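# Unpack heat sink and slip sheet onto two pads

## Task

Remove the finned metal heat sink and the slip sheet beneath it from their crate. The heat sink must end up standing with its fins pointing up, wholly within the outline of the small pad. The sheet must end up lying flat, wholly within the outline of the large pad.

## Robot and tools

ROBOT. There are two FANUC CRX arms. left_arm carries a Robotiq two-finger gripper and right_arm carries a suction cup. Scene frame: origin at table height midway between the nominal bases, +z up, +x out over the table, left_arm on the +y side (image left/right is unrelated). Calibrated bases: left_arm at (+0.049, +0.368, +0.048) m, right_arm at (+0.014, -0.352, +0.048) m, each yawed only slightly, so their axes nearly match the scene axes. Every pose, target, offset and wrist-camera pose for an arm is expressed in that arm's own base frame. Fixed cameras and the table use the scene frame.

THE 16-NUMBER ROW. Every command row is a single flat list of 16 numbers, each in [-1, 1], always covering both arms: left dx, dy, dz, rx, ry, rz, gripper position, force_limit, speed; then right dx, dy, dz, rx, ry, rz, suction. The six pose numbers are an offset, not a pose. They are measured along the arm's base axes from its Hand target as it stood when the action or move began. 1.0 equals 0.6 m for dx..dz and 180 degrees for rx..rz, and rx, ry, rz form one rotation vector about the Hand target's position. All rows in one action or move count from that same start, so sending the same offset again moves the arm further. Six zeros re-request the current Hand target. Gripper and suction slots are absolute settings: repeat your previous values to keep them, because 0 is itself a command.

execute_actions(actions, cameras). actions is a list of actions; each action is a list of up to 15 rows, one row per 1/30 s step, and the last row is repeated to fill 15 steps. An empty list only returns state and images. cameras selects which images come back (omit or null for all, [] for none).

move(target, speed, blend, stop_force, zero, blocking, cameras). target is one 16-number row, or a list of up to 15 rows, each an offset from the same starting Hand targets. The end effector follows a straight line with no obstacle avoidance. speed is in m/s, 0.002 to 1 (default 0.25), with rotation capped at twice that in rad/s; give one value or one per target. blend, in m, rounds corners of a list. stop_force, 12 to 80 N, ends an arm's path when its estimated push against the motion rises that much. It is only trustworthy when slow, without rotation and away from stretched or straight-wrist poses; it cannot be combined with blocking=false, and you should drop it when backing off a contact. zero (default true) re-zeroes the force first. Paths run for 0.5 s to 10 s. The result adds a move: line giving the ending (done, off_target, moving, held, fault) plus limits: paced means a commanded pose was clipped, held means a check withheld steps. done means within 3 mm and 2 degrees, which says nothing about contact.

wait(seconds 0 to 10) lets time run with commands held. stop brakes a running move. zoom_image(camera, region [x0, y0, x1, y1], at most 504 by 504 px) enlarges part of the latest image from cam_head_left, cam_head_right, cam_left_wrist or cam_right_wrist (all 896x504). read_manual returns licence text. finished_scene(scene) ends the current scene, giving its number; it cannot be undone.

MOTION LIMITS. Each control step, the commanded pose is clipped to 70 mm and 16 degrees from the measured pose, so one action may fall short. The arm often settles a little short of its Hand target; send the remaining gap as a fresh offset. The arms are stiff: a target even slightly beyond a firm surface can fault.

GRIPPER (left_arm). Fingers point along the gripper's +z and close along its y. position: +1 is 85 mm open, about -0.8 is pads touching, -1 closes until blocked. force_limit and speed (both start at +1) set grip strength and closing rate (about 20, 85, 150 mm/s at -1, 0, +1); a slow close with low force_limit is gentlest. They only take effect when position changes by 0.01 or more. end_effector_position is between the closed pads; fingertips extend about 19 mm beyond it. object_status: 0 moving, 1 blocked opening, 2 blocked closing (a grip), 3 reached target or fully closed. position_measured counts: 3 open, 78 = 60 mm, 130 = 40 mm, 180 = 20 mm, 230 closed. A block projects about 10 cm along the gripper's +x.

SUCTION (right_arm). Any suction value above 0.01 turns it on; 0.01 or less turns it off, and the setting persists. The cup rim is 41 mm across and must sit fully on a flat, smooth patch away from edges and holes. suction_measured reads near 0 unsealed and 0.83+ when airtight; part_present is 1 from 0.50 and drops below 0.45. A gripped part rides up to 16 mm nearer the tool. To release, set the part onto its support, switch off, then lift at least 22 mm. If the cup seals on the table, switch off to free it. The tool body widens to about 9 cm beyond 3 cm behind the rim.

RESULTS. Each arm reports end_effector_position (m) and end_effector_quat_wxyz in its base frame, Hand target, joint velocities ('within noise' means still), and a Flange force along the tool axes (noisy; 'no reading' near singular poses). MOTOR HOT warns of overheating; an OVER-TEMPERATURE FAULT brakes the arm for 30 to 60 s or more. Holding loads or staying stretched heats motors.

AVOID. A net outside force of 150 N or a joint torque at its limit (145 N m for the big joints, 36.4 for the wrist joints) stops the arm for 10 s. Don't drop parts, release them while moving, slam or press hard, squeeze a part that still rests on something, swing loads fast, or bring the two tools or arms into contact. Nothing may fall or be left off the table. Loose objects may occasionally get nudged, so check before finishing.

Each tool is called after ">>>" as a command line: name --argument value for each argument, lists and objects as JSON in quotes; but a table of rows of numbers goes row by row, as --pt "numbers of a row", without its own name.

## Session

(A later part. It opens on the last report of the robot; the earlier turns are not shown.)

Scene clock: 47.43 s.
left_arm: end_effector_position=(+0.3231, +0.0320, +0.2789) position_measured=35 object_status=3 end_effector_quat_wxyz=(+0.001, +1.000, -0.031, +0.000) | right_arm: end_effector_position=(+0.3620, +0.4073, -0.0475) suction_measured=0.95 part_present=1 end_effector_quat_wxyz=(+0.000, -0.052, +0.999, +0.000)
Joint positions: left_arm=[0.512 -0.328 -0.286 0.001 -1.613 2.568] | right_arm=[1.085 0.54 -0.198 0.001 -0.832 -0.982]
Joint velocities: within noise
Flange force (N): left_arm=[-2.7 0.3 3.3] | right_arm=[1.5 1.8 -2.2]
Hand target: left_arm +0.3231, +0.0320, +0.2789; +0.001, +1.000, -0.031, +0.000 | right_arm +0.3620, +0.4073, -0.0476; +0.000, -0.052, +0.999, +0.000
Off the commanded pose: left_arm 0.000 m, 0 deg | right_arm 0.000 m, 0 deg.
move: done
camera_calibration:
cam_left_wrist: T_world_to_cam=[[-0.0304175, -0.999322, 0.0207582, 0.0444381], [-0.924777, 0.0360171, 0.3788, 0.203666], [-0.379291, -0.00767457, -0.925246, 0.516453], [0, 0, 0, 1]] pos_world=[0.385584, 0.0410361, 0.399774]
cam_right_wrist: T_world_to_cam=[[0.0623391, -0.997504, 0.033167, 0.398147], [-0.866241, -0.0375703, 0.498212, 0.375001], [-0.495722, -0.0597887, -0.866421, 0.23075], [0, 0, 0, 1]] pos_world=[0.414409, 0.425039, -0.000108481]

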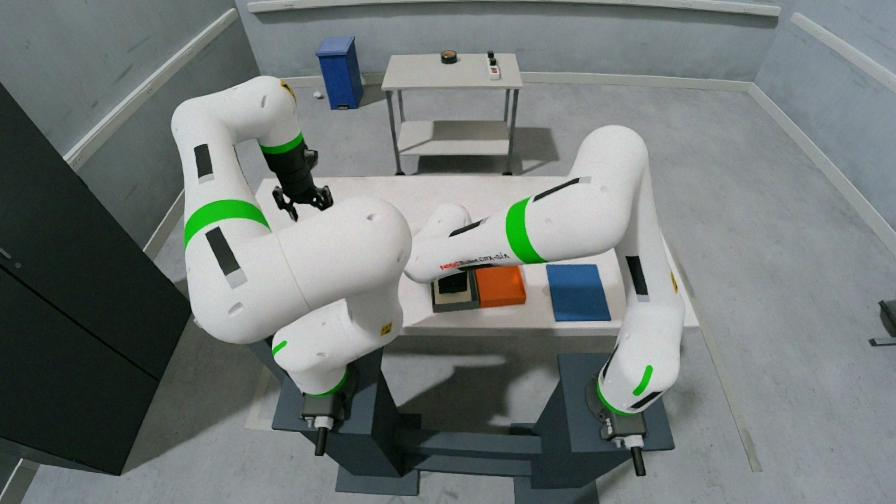

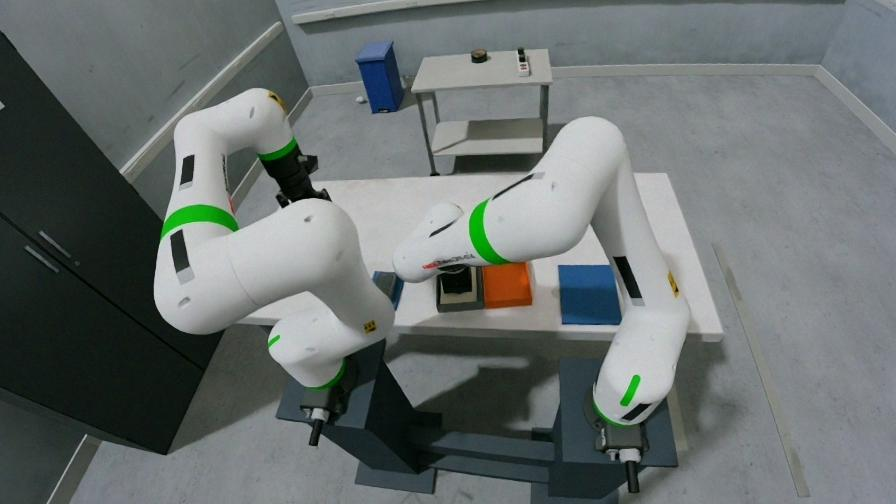

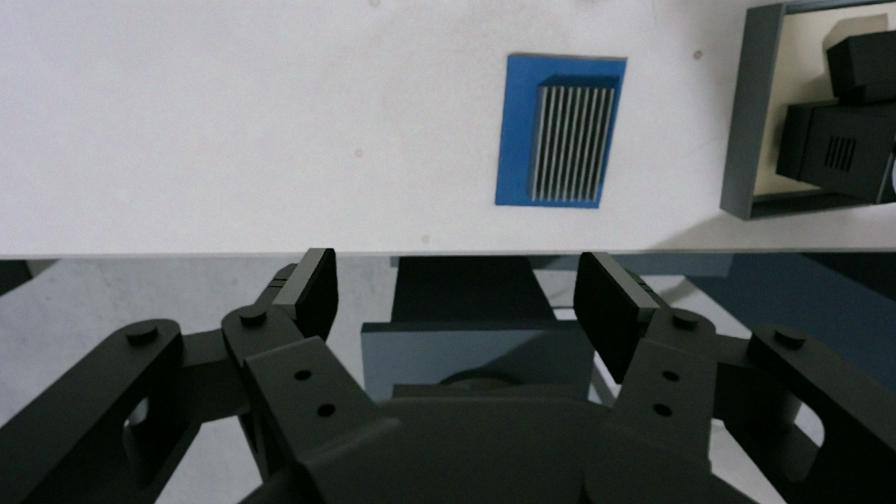

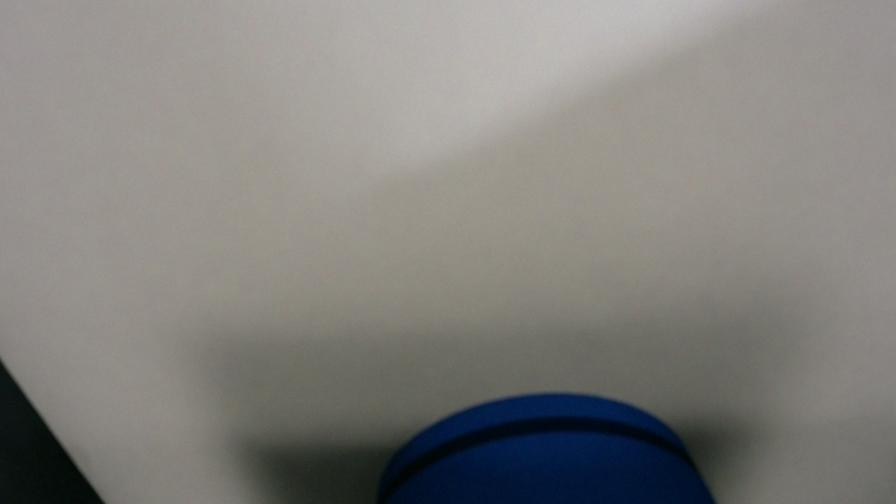

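>>> move --pt "0 0 0 0 0 0 0.75 -0.8 -1 0 0 0.1 0 0 0 1" --pt "0 0 0 0 0 0 0.75 -0.8 -1 0 0 0.32 0 0 0 1" --speed '[0.04,0.12]'

>>> move --target '[0,0,0,0,0,0,0.75,-0.8,-1,-0.04,-0.662,0,0,0,-0.0306,1]' --speed 0.2

>>> zoom_image --camera "cam_head_right" --region '[480, 220, 660, 350]'

>>> zoom_image --camera "cam_head_left" --region '[480, 220, 660, 350]'

Scene clock: 51.30 s.
left_arm: end_effector_position=(+0.3231, +0.0320, +0.2789) position_measured=35 object_status=3 end_effector_quat_wxyz=(+0.001, +1.000, -0.031, +0.000) | right_arm: end_effector_position=(+0.3620, +0.4072, +0.1444) suction_measured=0.95 part_present=1 end_effector_quat_wxyz=(+0.000, -0.052, +0.999, +0.000)
Joint positions: left_arm=[0.512 -0.328 -0.286 0.001 -1.613 2.568] | right_arm=[1.085 0.301 -0.024 0.001 -1.245 -0.981]
Joint velocities: within noise
Flange force (N): left_arm=[-2.6 1.0 2.8] | right_arm=[2.0 1.2 -1.3]
Hand target: left_arm +0.3231, +0.0320, +0.2789; +0.001, +1.000, -0.031, +0.000 | right_arm +0.3620, +0.4073, +0.1444; +0.000, -0.052, +0.999, +0.000
Off the commanded pose: left_arm 0.000 m, 0 deg | right_arm 0.000 m, 0 deg.
move: done
camera_calibration:
cam_left_wrist: T_world_to_cam=[[-0.0304175, -0.999322, 0.0207582, 0.0444381], [-0.924777, 0.0360171, 0.3788, 0.203666], [-0.379291, -0.00767457, -0.925246, 0.516453], [0, 0, 0, 1]] pos_world=[0.385584, 0.0410361, 0.399774]
cam_right_wrist: T_world_to_cam=[[0.0623391, -0.997504, 0.033167, 0.391779], [-0.866241, -0.0375703, 0.498212, 0.279344], [-0.495722, -0.0597887, -0.866421, 0.397103], [0, 0, 0, 1]] pos_world=[0.414409, 0.425039, 0.191892]

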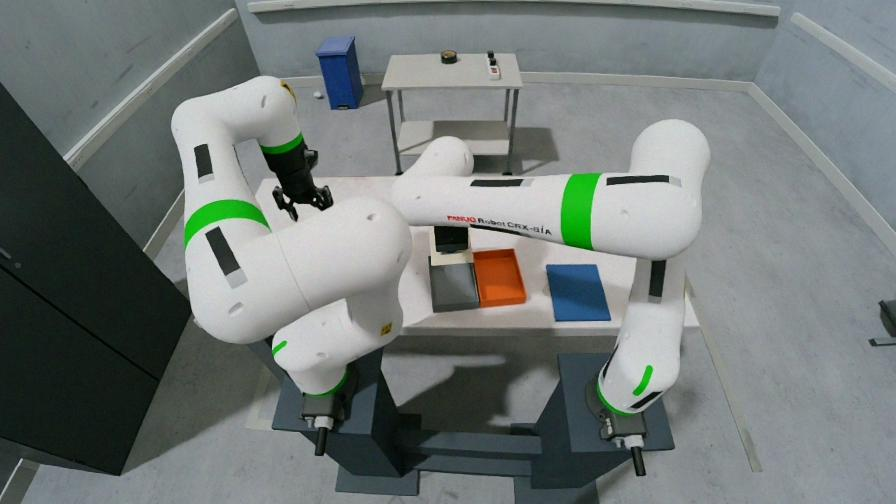

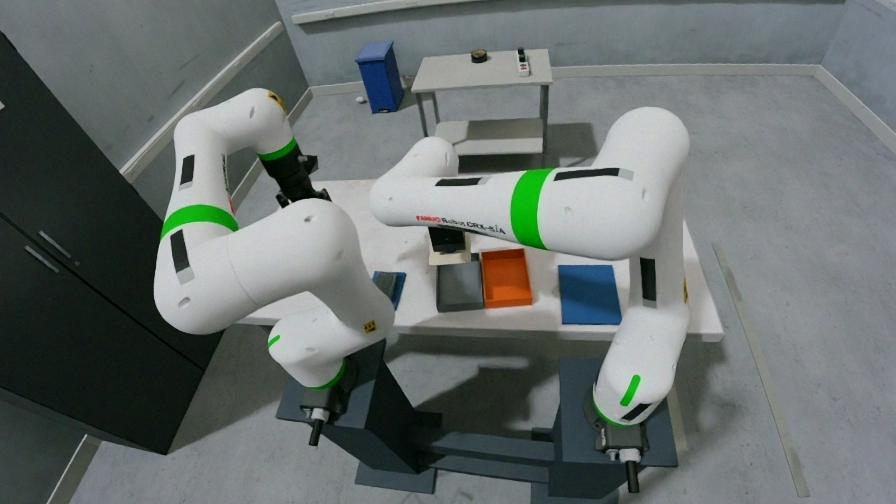

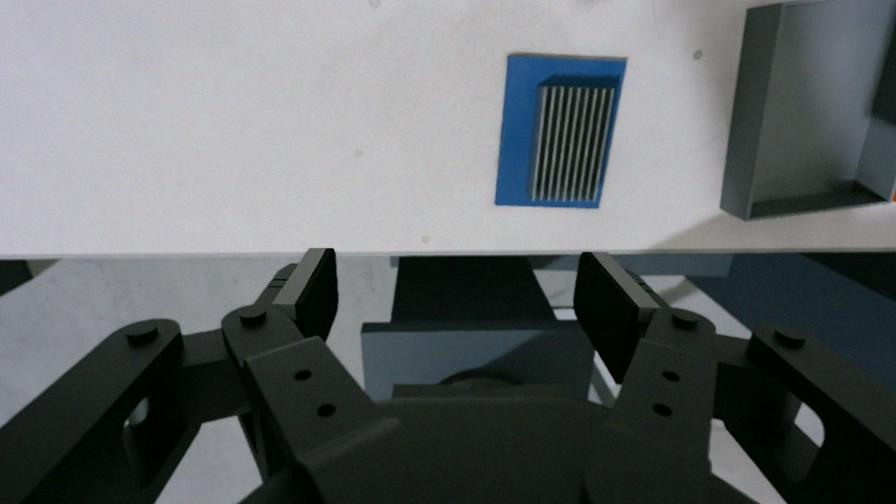

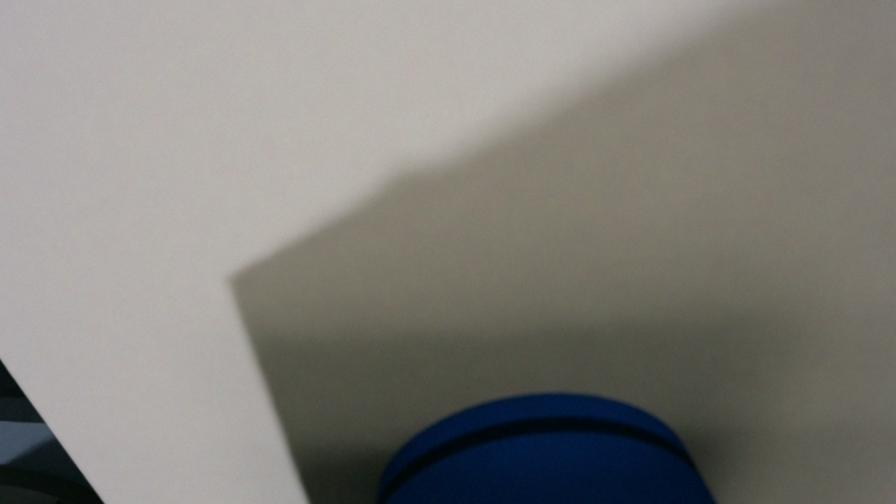

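Scene clock: 53.83 s.
left_arm: end_effector_position=(+0.3231, +0.0320, +0.2789) position_measured=35 object_status=3 end_effector_quat_wxyz=(+0.001, +1.000, -0.031, +0.000) | right_arm: end_effector_position=(+0.3380, +0.0101, +0.1445) suction_measured=0.95 part_present=1 end_effector_quat_wxyz=(+0.000, -0.004, +1.000, +0.000)
Joint positions: left_arm=[0.512 -0.328 -0.286 0.001 -1.613 2.568] | right_arm=[0.425 -0.229 -0.572 0 -1.226 -0.417]
Joint velocities: within noise
Flange force (N): left_arm=[-2.2 -0.1 3.1] | right_arm=[0.8 2.9 -1.3]
Hand target: left_arm +0.3231, +0.0320, +0.2789; +0.001, +1.000, -0.031, +0.000 | right_arm +0.3380, +0.0101, +0.1444; +0.000, -0.004, +1.000, +0.000
Off the commanded pose: left_arm 0.000 m, 0 deg | right_arm 0.000 m, 0 deg.
move: done
camera_calibration:
cam_left_wrist: T_world_to_cam=[[-0.0304175, -0.999322, 0.0207582, 0.0444381], [-0.924777, 0.0360171, 0.3788, 0.203666], [-0.379291, -0.00767457, -0.925246, 0.516453], [0, 0, 0, 1]] pos_world=[0.385584, 0.0410361, 0.399774]
cam_right_wrist: T_world_to_cam=[[-0.0337229, -0.998881, 0.0331509, 0.0295421], [-0.865829, 0.0457667, 0.498242, 0.24265], [-0.499202, -0.0119008, -0.866404, 0.362151], [0, 0, 0, 1]] pos_world=[0.391876, 0.0227136, 0.191892]

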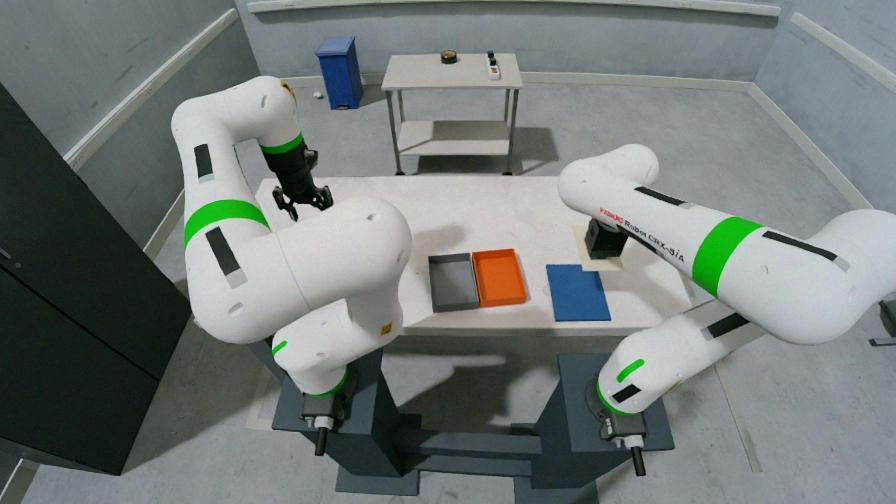

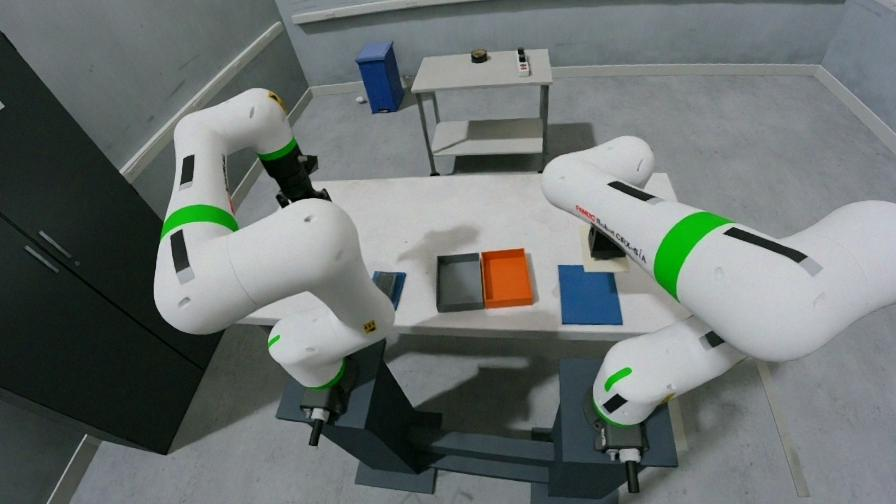

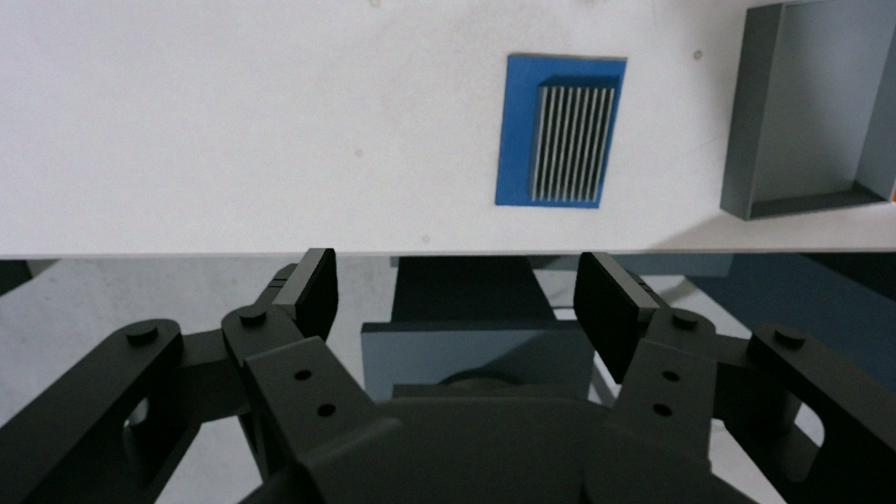

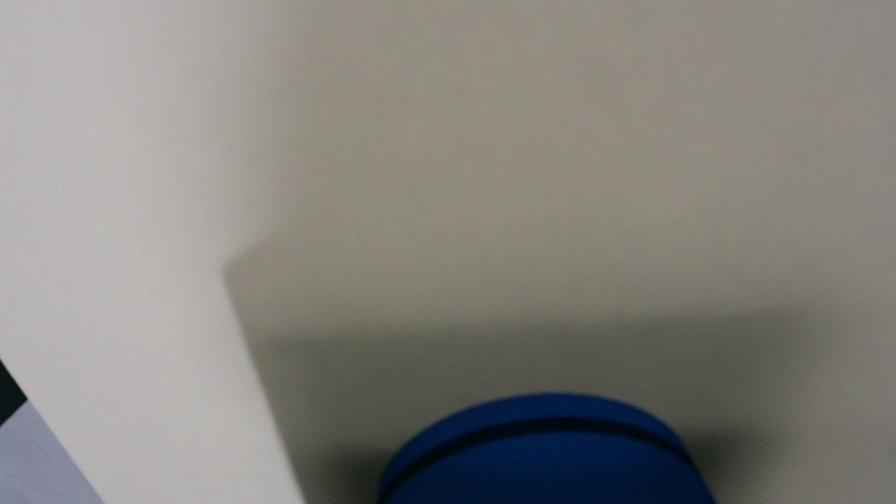

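Scaled by 2.800 from the camera's 896x504 image, which has a finer 1280x720 frame.

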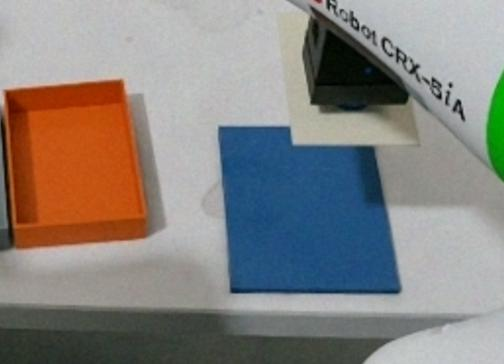

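Scaled by 2.800 from the camera's 896x504 image, which has a finer 1280x720 frame.

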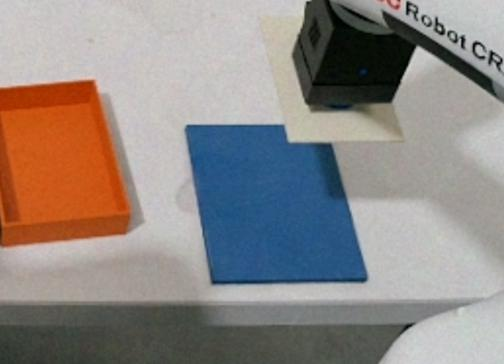

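>>> move --pt "0 0 0 0 0 0 0.75 -0.8 -1 -0.0167 0.0167 -0.25 0 0 0 1" --speed '[0.12]'

>>> zoom_image --camera "cam_head_right" --region '[480, 220, 660, 350]'

>>> zoom_image --camera "cam_head_left" --region '[480, 220, 660, 350]'

Scene clock: 56.20 s.
left_arm: end_effector_position=(+0.3231, +0.0320, +0.2789) position_measured=35 object_status=3 end_effector_quat_wxyz=(+0.001, +1.000, -0.031, +0.000) | right_arm: end_effector_position=(+0.3280, +0.0201, -0.0055) suction_measured=0.95 part_present=1 end_effector_quat_wxyz=(+0.000, -0.004, +1.000, +0.000)
Joint positions: left_arm=[0.512 -0.328 -0.286 0.001 -1.613 2.568] | right_arm=[0.468 -0.003 -0.793 0 -0.78 -0.46]
Joint velocities: within noise
Flange force (N): left_arm=[-1.5 1.0 3.6] | right_arm=[1.4 4.1 -1.9]
Hand target: left_arm +0.3231, +0.0320, +0.2789; +0.001, +1.000, -0.031, +0.000 | right_arm +0.3280, +0.0201, -0.0056; +0.000, -0.004, +1.000, +0.000
Off the commanded pose: left_arm 0.000 m, 0 deg | right_arm 0.000 m, 0 deg.
move: done
camera_calibration:
cam_left_wrist: T_world_to_cam=[[-0.0304175, -0.999322, 0.0207582, 0.0444381], [-0.924777, 0.0360171, 0.3788, 0.203666], [-0.379291, -0.00767457, -0.925246, 0.516453], [0, 0, 0, 1]] pos_world=[0.385584, 0.0410361, 0.399774]
cam_right_wrist: T_world_to_cam=[[-0.0337229, -0.998881, 0.0331509, 0.044163], [-0.865829, 0.0457667, 0.498242, 0.30822], [-0.499202, -0.0119008, -0.866404, 0.227404], [0, 0, 0, 1]] pos_world=[0.381876, 0.0327136, 0.0419917]

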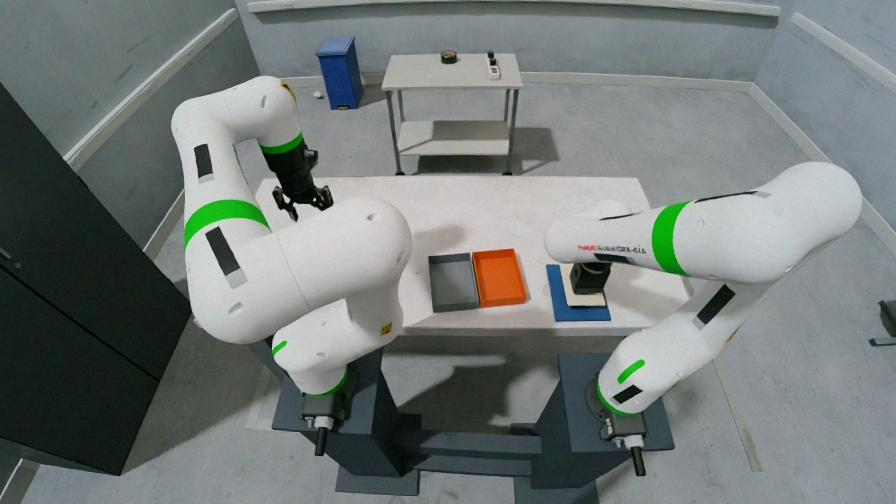

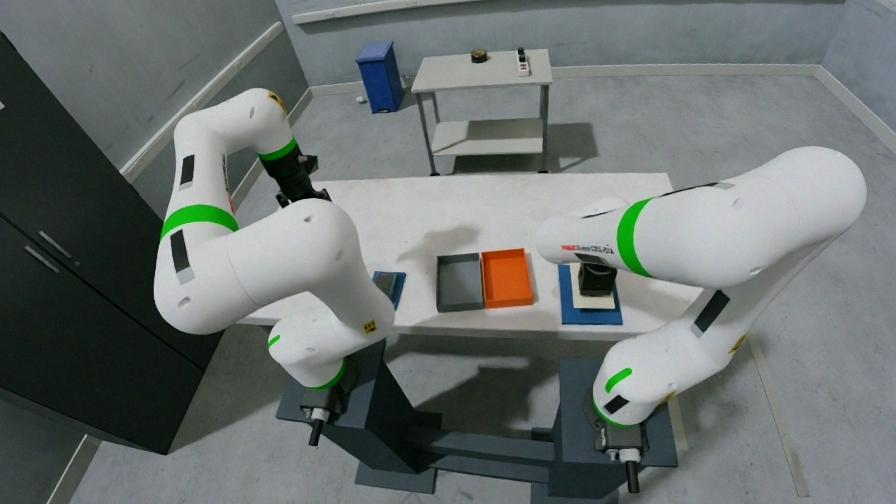

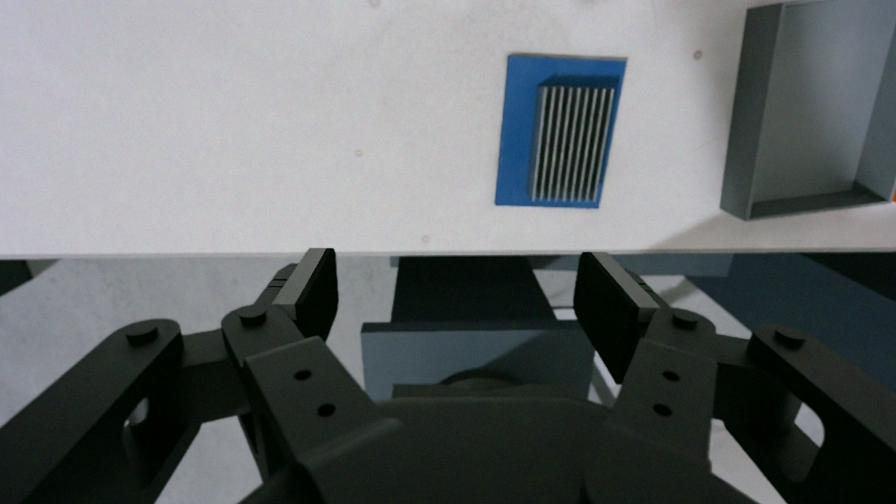

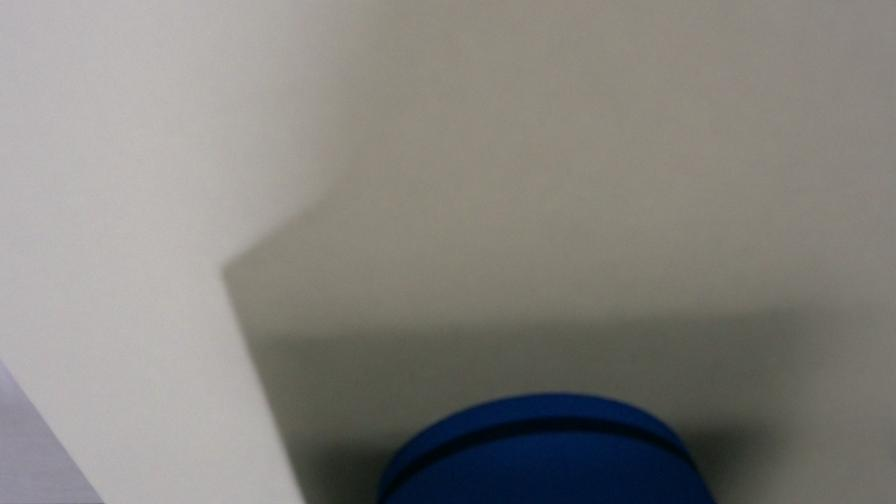

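Scaled by 2.800 from the camera's 896x504 image, which has a finer 1280x720 frame.

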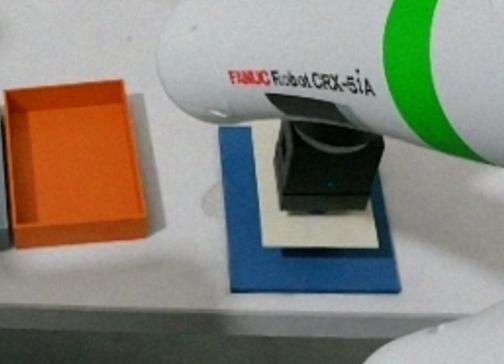

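Scaled by 2.800 from the camera's 896x504 image, which has a finer 1280x720 frame.

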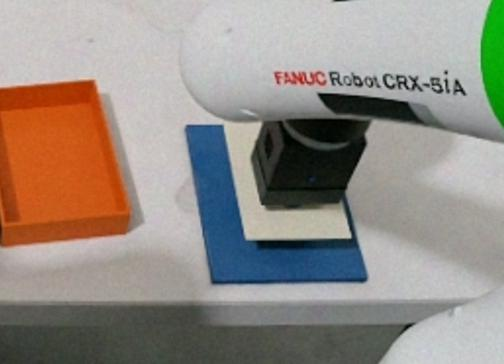

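>>> move --pt "0 0 0 0 0 0 0.75 -0.8 -1 0 0 -0.045 0 0 0 1" --pt "0 0 0 0 0 0 0.75 -0.8 -1 0 0 -0.08 0 0 0 1" --speed '[0.05,0.01]' --stop_force 12

Scene clock: 59.70 s.
left_arm: end_effector_position=(+0.3231, +0.0320, +0.2789) position_measured=35 object_status=3 end_effector_quat_wxyz=(+0.001, +1.000, -0.031, +0.000) | right_arm: end_effector_position=(+0.3281, +0.0201, -0.0531) suction_measured=0.95 part_present=1 end_effector_quat_wxyz=(+0.000, -0.004, +1.000, +0.000)
Joint positions: left_arm=[0.512 -0.328 -0.286 0.001 -1.613 2.568] | right_arm=[0.468 0.126 -0.824 0.001 -0.619 -0.461]
Joint velocities: within noise
Flange force (N): left_arm=[-2.6 0.5 3.6] | right_arm=[6.2 3.6 -27.7]
Hand target: left_arm +0.3231, +0.0320, +0.2789; +0.001, +1.000, -0.031, +0.000 | right_arm +0.3281, +0.0201, -0.0531; +0.000, -0.004, +1.000, +0.000
Off the commanded pose: left_arm 0.000 m, 0 deg | right_arm 0.000 m, 0 deg.
move: contact (right_arm); path passed 1 of 2 targets
camera_calibration:
cam_left_wrist: T_world_to_cam=[[-0.0304175, -0.999322, 0.0207582, 0.0444381], [-0.924777, 0.0360171, 0.3788, 0.203666], [-0.379291, -0.00767457, -0.925246, 0.516453], [0, 0, 0, 1]] pos_world=[0.385584, 0.0410361, 0.399774]
cam_right_wrist: T_world_to_cam=[[-0.0334559, -0.998888, 0.0332258, 0.0456421], [-0.865885, 0.0455716, 0.498163, 0.33205], [-0.499123, -0.0121033, -0.866447, 0.186189], [0, 0, 0, 1]] pos_world=[0.381976, 0.0327127, -0.0056088]

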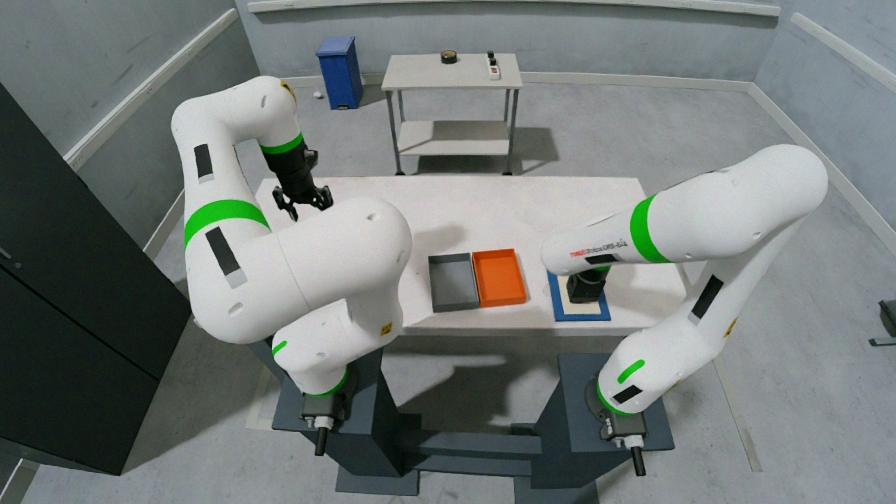

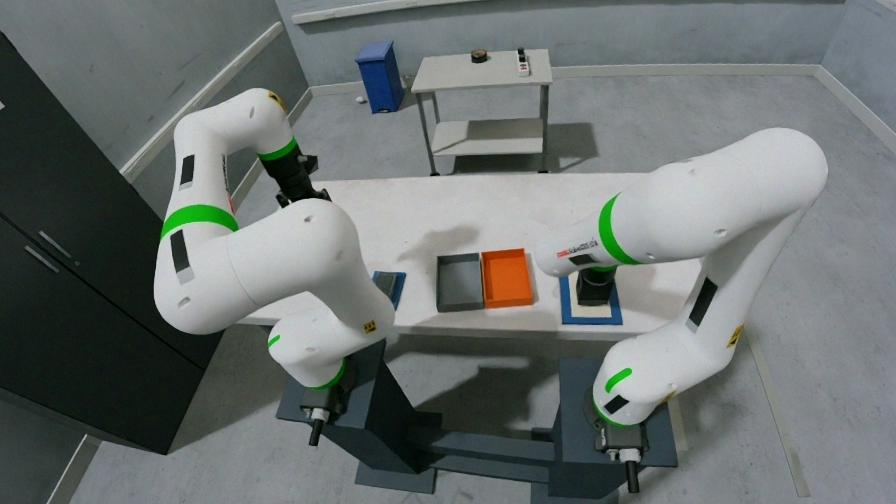

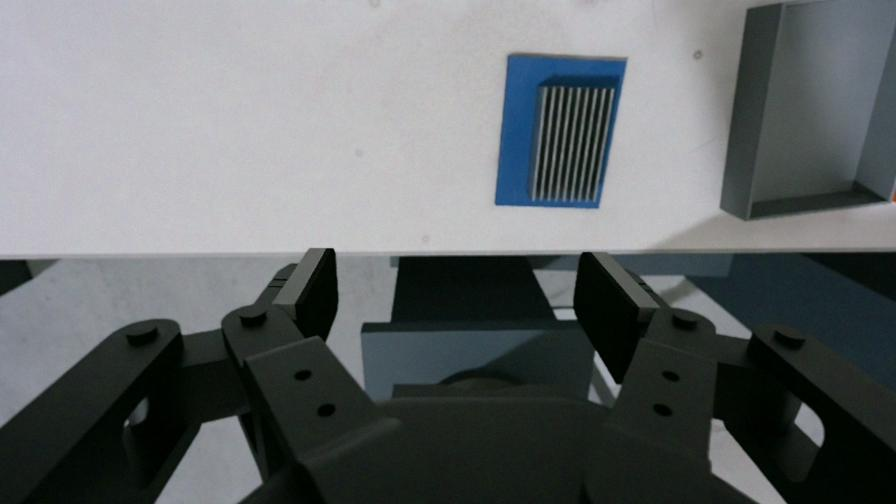

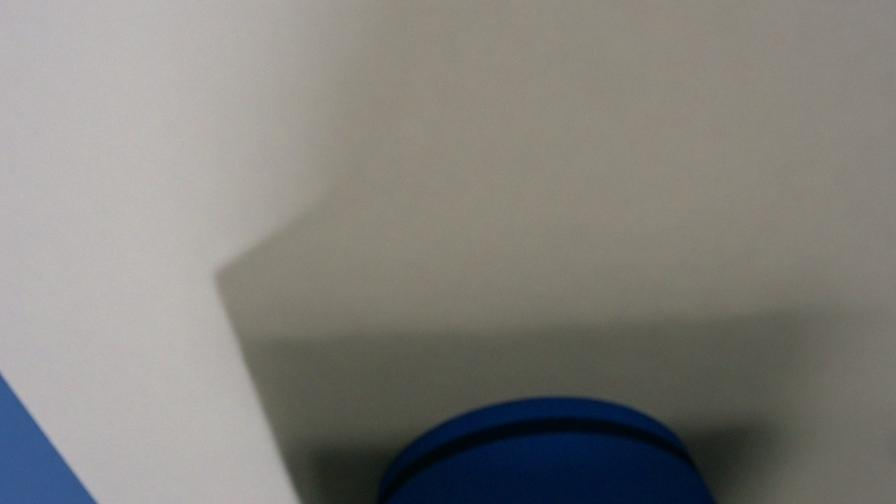

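>>> execute_actions --actions '[[[0,0,0,0,0,0,0.75,-0.8,-1,0,0,0.001,0,0,0,0]],[[0,0,0,0,0,0,0.75,-0.8,-1,0,0,0,0,0,0,0]]]' --cameras '[]'

>>> wait --seconds 0.7 --cameras '[]'

>>> move --pt "0 0 0 0 0 0 0.75 -0.8 -1 0 0 0.06 0 0 0 0" --pt "0 0 0 0 0 0 0.75 -0.8 -1 0.05 0 0.4 0 0 0 0" --speed '[0.04,0.2]'

Scene clock: 61.13 s.
left_arm: end_effector_position=(+0.3231, +0.0320, +0.2789) position_measured=35 object_status=3 end_effector_quat_wxyz=(+0.001, +1.000, -0.031, +0.000) | right_arm: end_effector_position=(+0.3281, +0.0201, -0.0525) suction_measured=0.00 part_present=0 end_effector_quat_wxyz=(+0.000, -0.004, +1.000, +0.000)
Joint positions: left_arm=[0.512 -0.328 -0.286 0.001 -1.613 2.568] | right_arm=[0.468 0.124 -0.824 0.001 -0.621 -0.461]
Joint velocities: within noise
Flange force (N): left_arm=[-1.9 1.7 3.4] | right_arm=[7.0 4.9 -44.3]
Flange force at the end of the 1st action (N): left_arm=[-1.7 0.7 3.9] | right_arm=[6.9 4.1 -44.4]
Hand target: left_arm +0.3231, +0.0320, +0.2789; +0.001, +1.000, -0.031, +0.000 | right_arm +0.3281, +0.0201, -0.0525; +0.000, -0.004, +1.000, +0.000
Off the commanded pose: left_arm 0.000 m, 0 deg | right_arm 0.000 m, 0 deg.
No camera images: "cameras" was empty.

Scene clock: 61.83 s.
left_arm: end_effector_position=(+0.3231, +0.0320, +0.2789) position_measured=35 object_status=3 end_effector_quat_wxyz=(+0.001, +1.000, -0.031, +0.000) | right_arm: end_effector_position=(+0.3281, +0.0201, -0.0525) suction_measured=0.00 part_present=0 end_effector_quat_wxyz=(+0.000, -0.004, +1.000, +0.000)
Joint positions: left_arm=[0.512 -0.328 -0.286 0.001 -1.613 2.568] | right_arm=[0.468 0.124 -0.824 0.001 -0.621 -0.461]
Joint velocities: within noise
Flange force (N): left_arm=[-2.8 0.5 3.4] | right_arm=[6.9 4.5 -44.2]
Hand target: left_arm +0.3231, +0.0320, +0.2789; +0.001, +1.000, -0.031, +0.000 | right_arm +0.3281, +0.0201, -0.0525; +0.000, -0.004, +1.000, +0.000
Off the commanded pose: left_arm 0.000 m, 0 deg | right_arm 0.000 m, 0 deg.
wait: 0.70 s; at rest by 0.17 s
No camera images: "cameras" was empty.

Scene clock: 64.23 s.
left_arm: end_effector_position=(+0.3231, +0.0320, +0.2789) position_measured=35 object_status=3 end_effector_quat_wxyz=(+0.001, +1.000, -0.031, +0.000) | right_arm: end_effector_position=(+0.3580, +0.0201, +0.1875) suction_measured=0.00 part_present=0 end_effector_quat_wxyz=(+0.000, -0.004, +1.000, +0.000)
Joint positions: left_arm=[0.512 -0.328 -0.286 0.001 -1.613 2.568] | right_arm=[0.427 -0.205 -0.449 0 -1.326 -0.419]
Joint velocities: within noise
Flange force (N): left_arm=[-2.8 0.3 3.3] | right_arm=[0.4 3.5 -2.6]
Hand target: left_arm +0.3231, +0.0320, +0.2789; +0.001, +1.000, -0.031, +0.000 | right_arm +0.3581, +0.0201, +0.1875; +0.000, -0.004, +1.000, +0.000
Off the commanded pose: left_arm 0.000 m, 0 deg | right_arm 0.000 m, 0 deg.
move: done
camera_calibration:
cam_left_wrist: T_world_to_cam=[[-0.0304175, -0.999322, 0.0207582, 0.0444381], [-0.924777, 0.0360171, 0.3788, 0.203666], [-0.379291, -0.00767457, -0.925246, 0.516453], [0, 0, 0, 1]] pos_world=[0.385584, 0.0410361, 0.399774]
cam_right_wrist: T_world_to_cam=[[-0.0335918, -0.998884, 0.0331874, 0.0387136], [-0.865879, 0.0456702, 0.498164, 0.238077], [-0.499124, -0.012002, -0.866447, 0.409578], [0, 0, 0, 1]] pos_world=[0.411876, 0.0327132, 0.234991]

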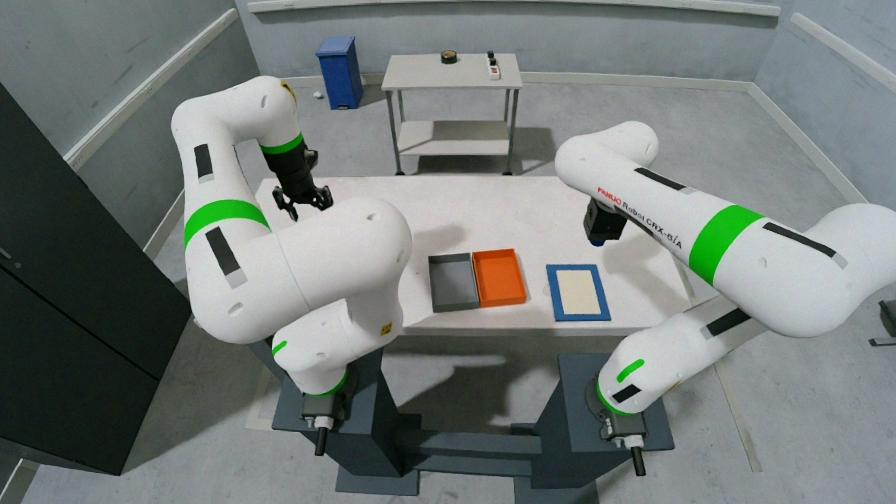

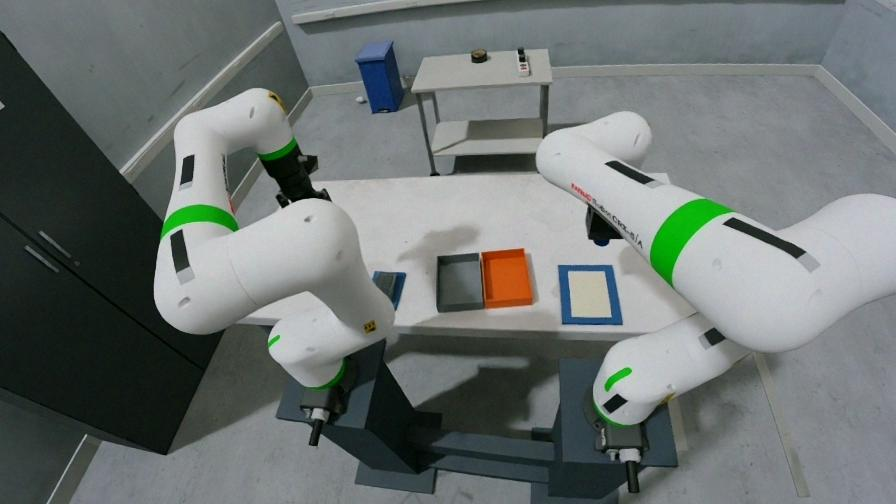

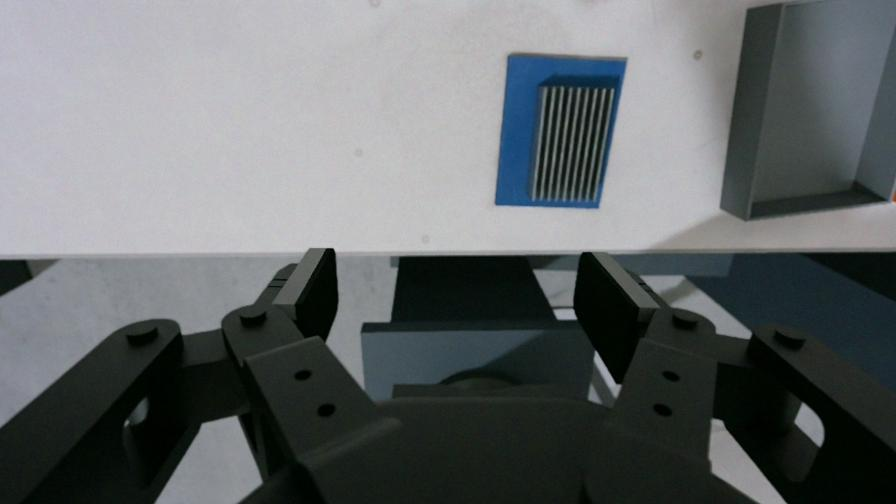

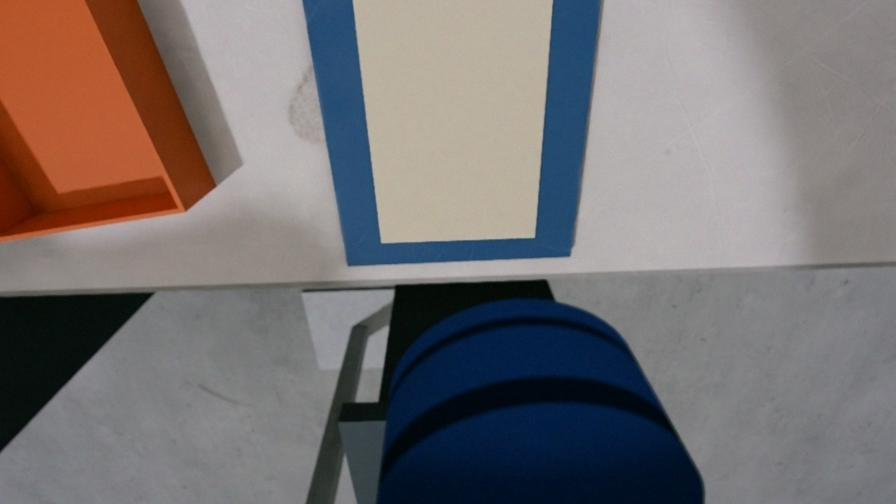

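>>> finished_scene --scene 1

The scene is finished: the task was done.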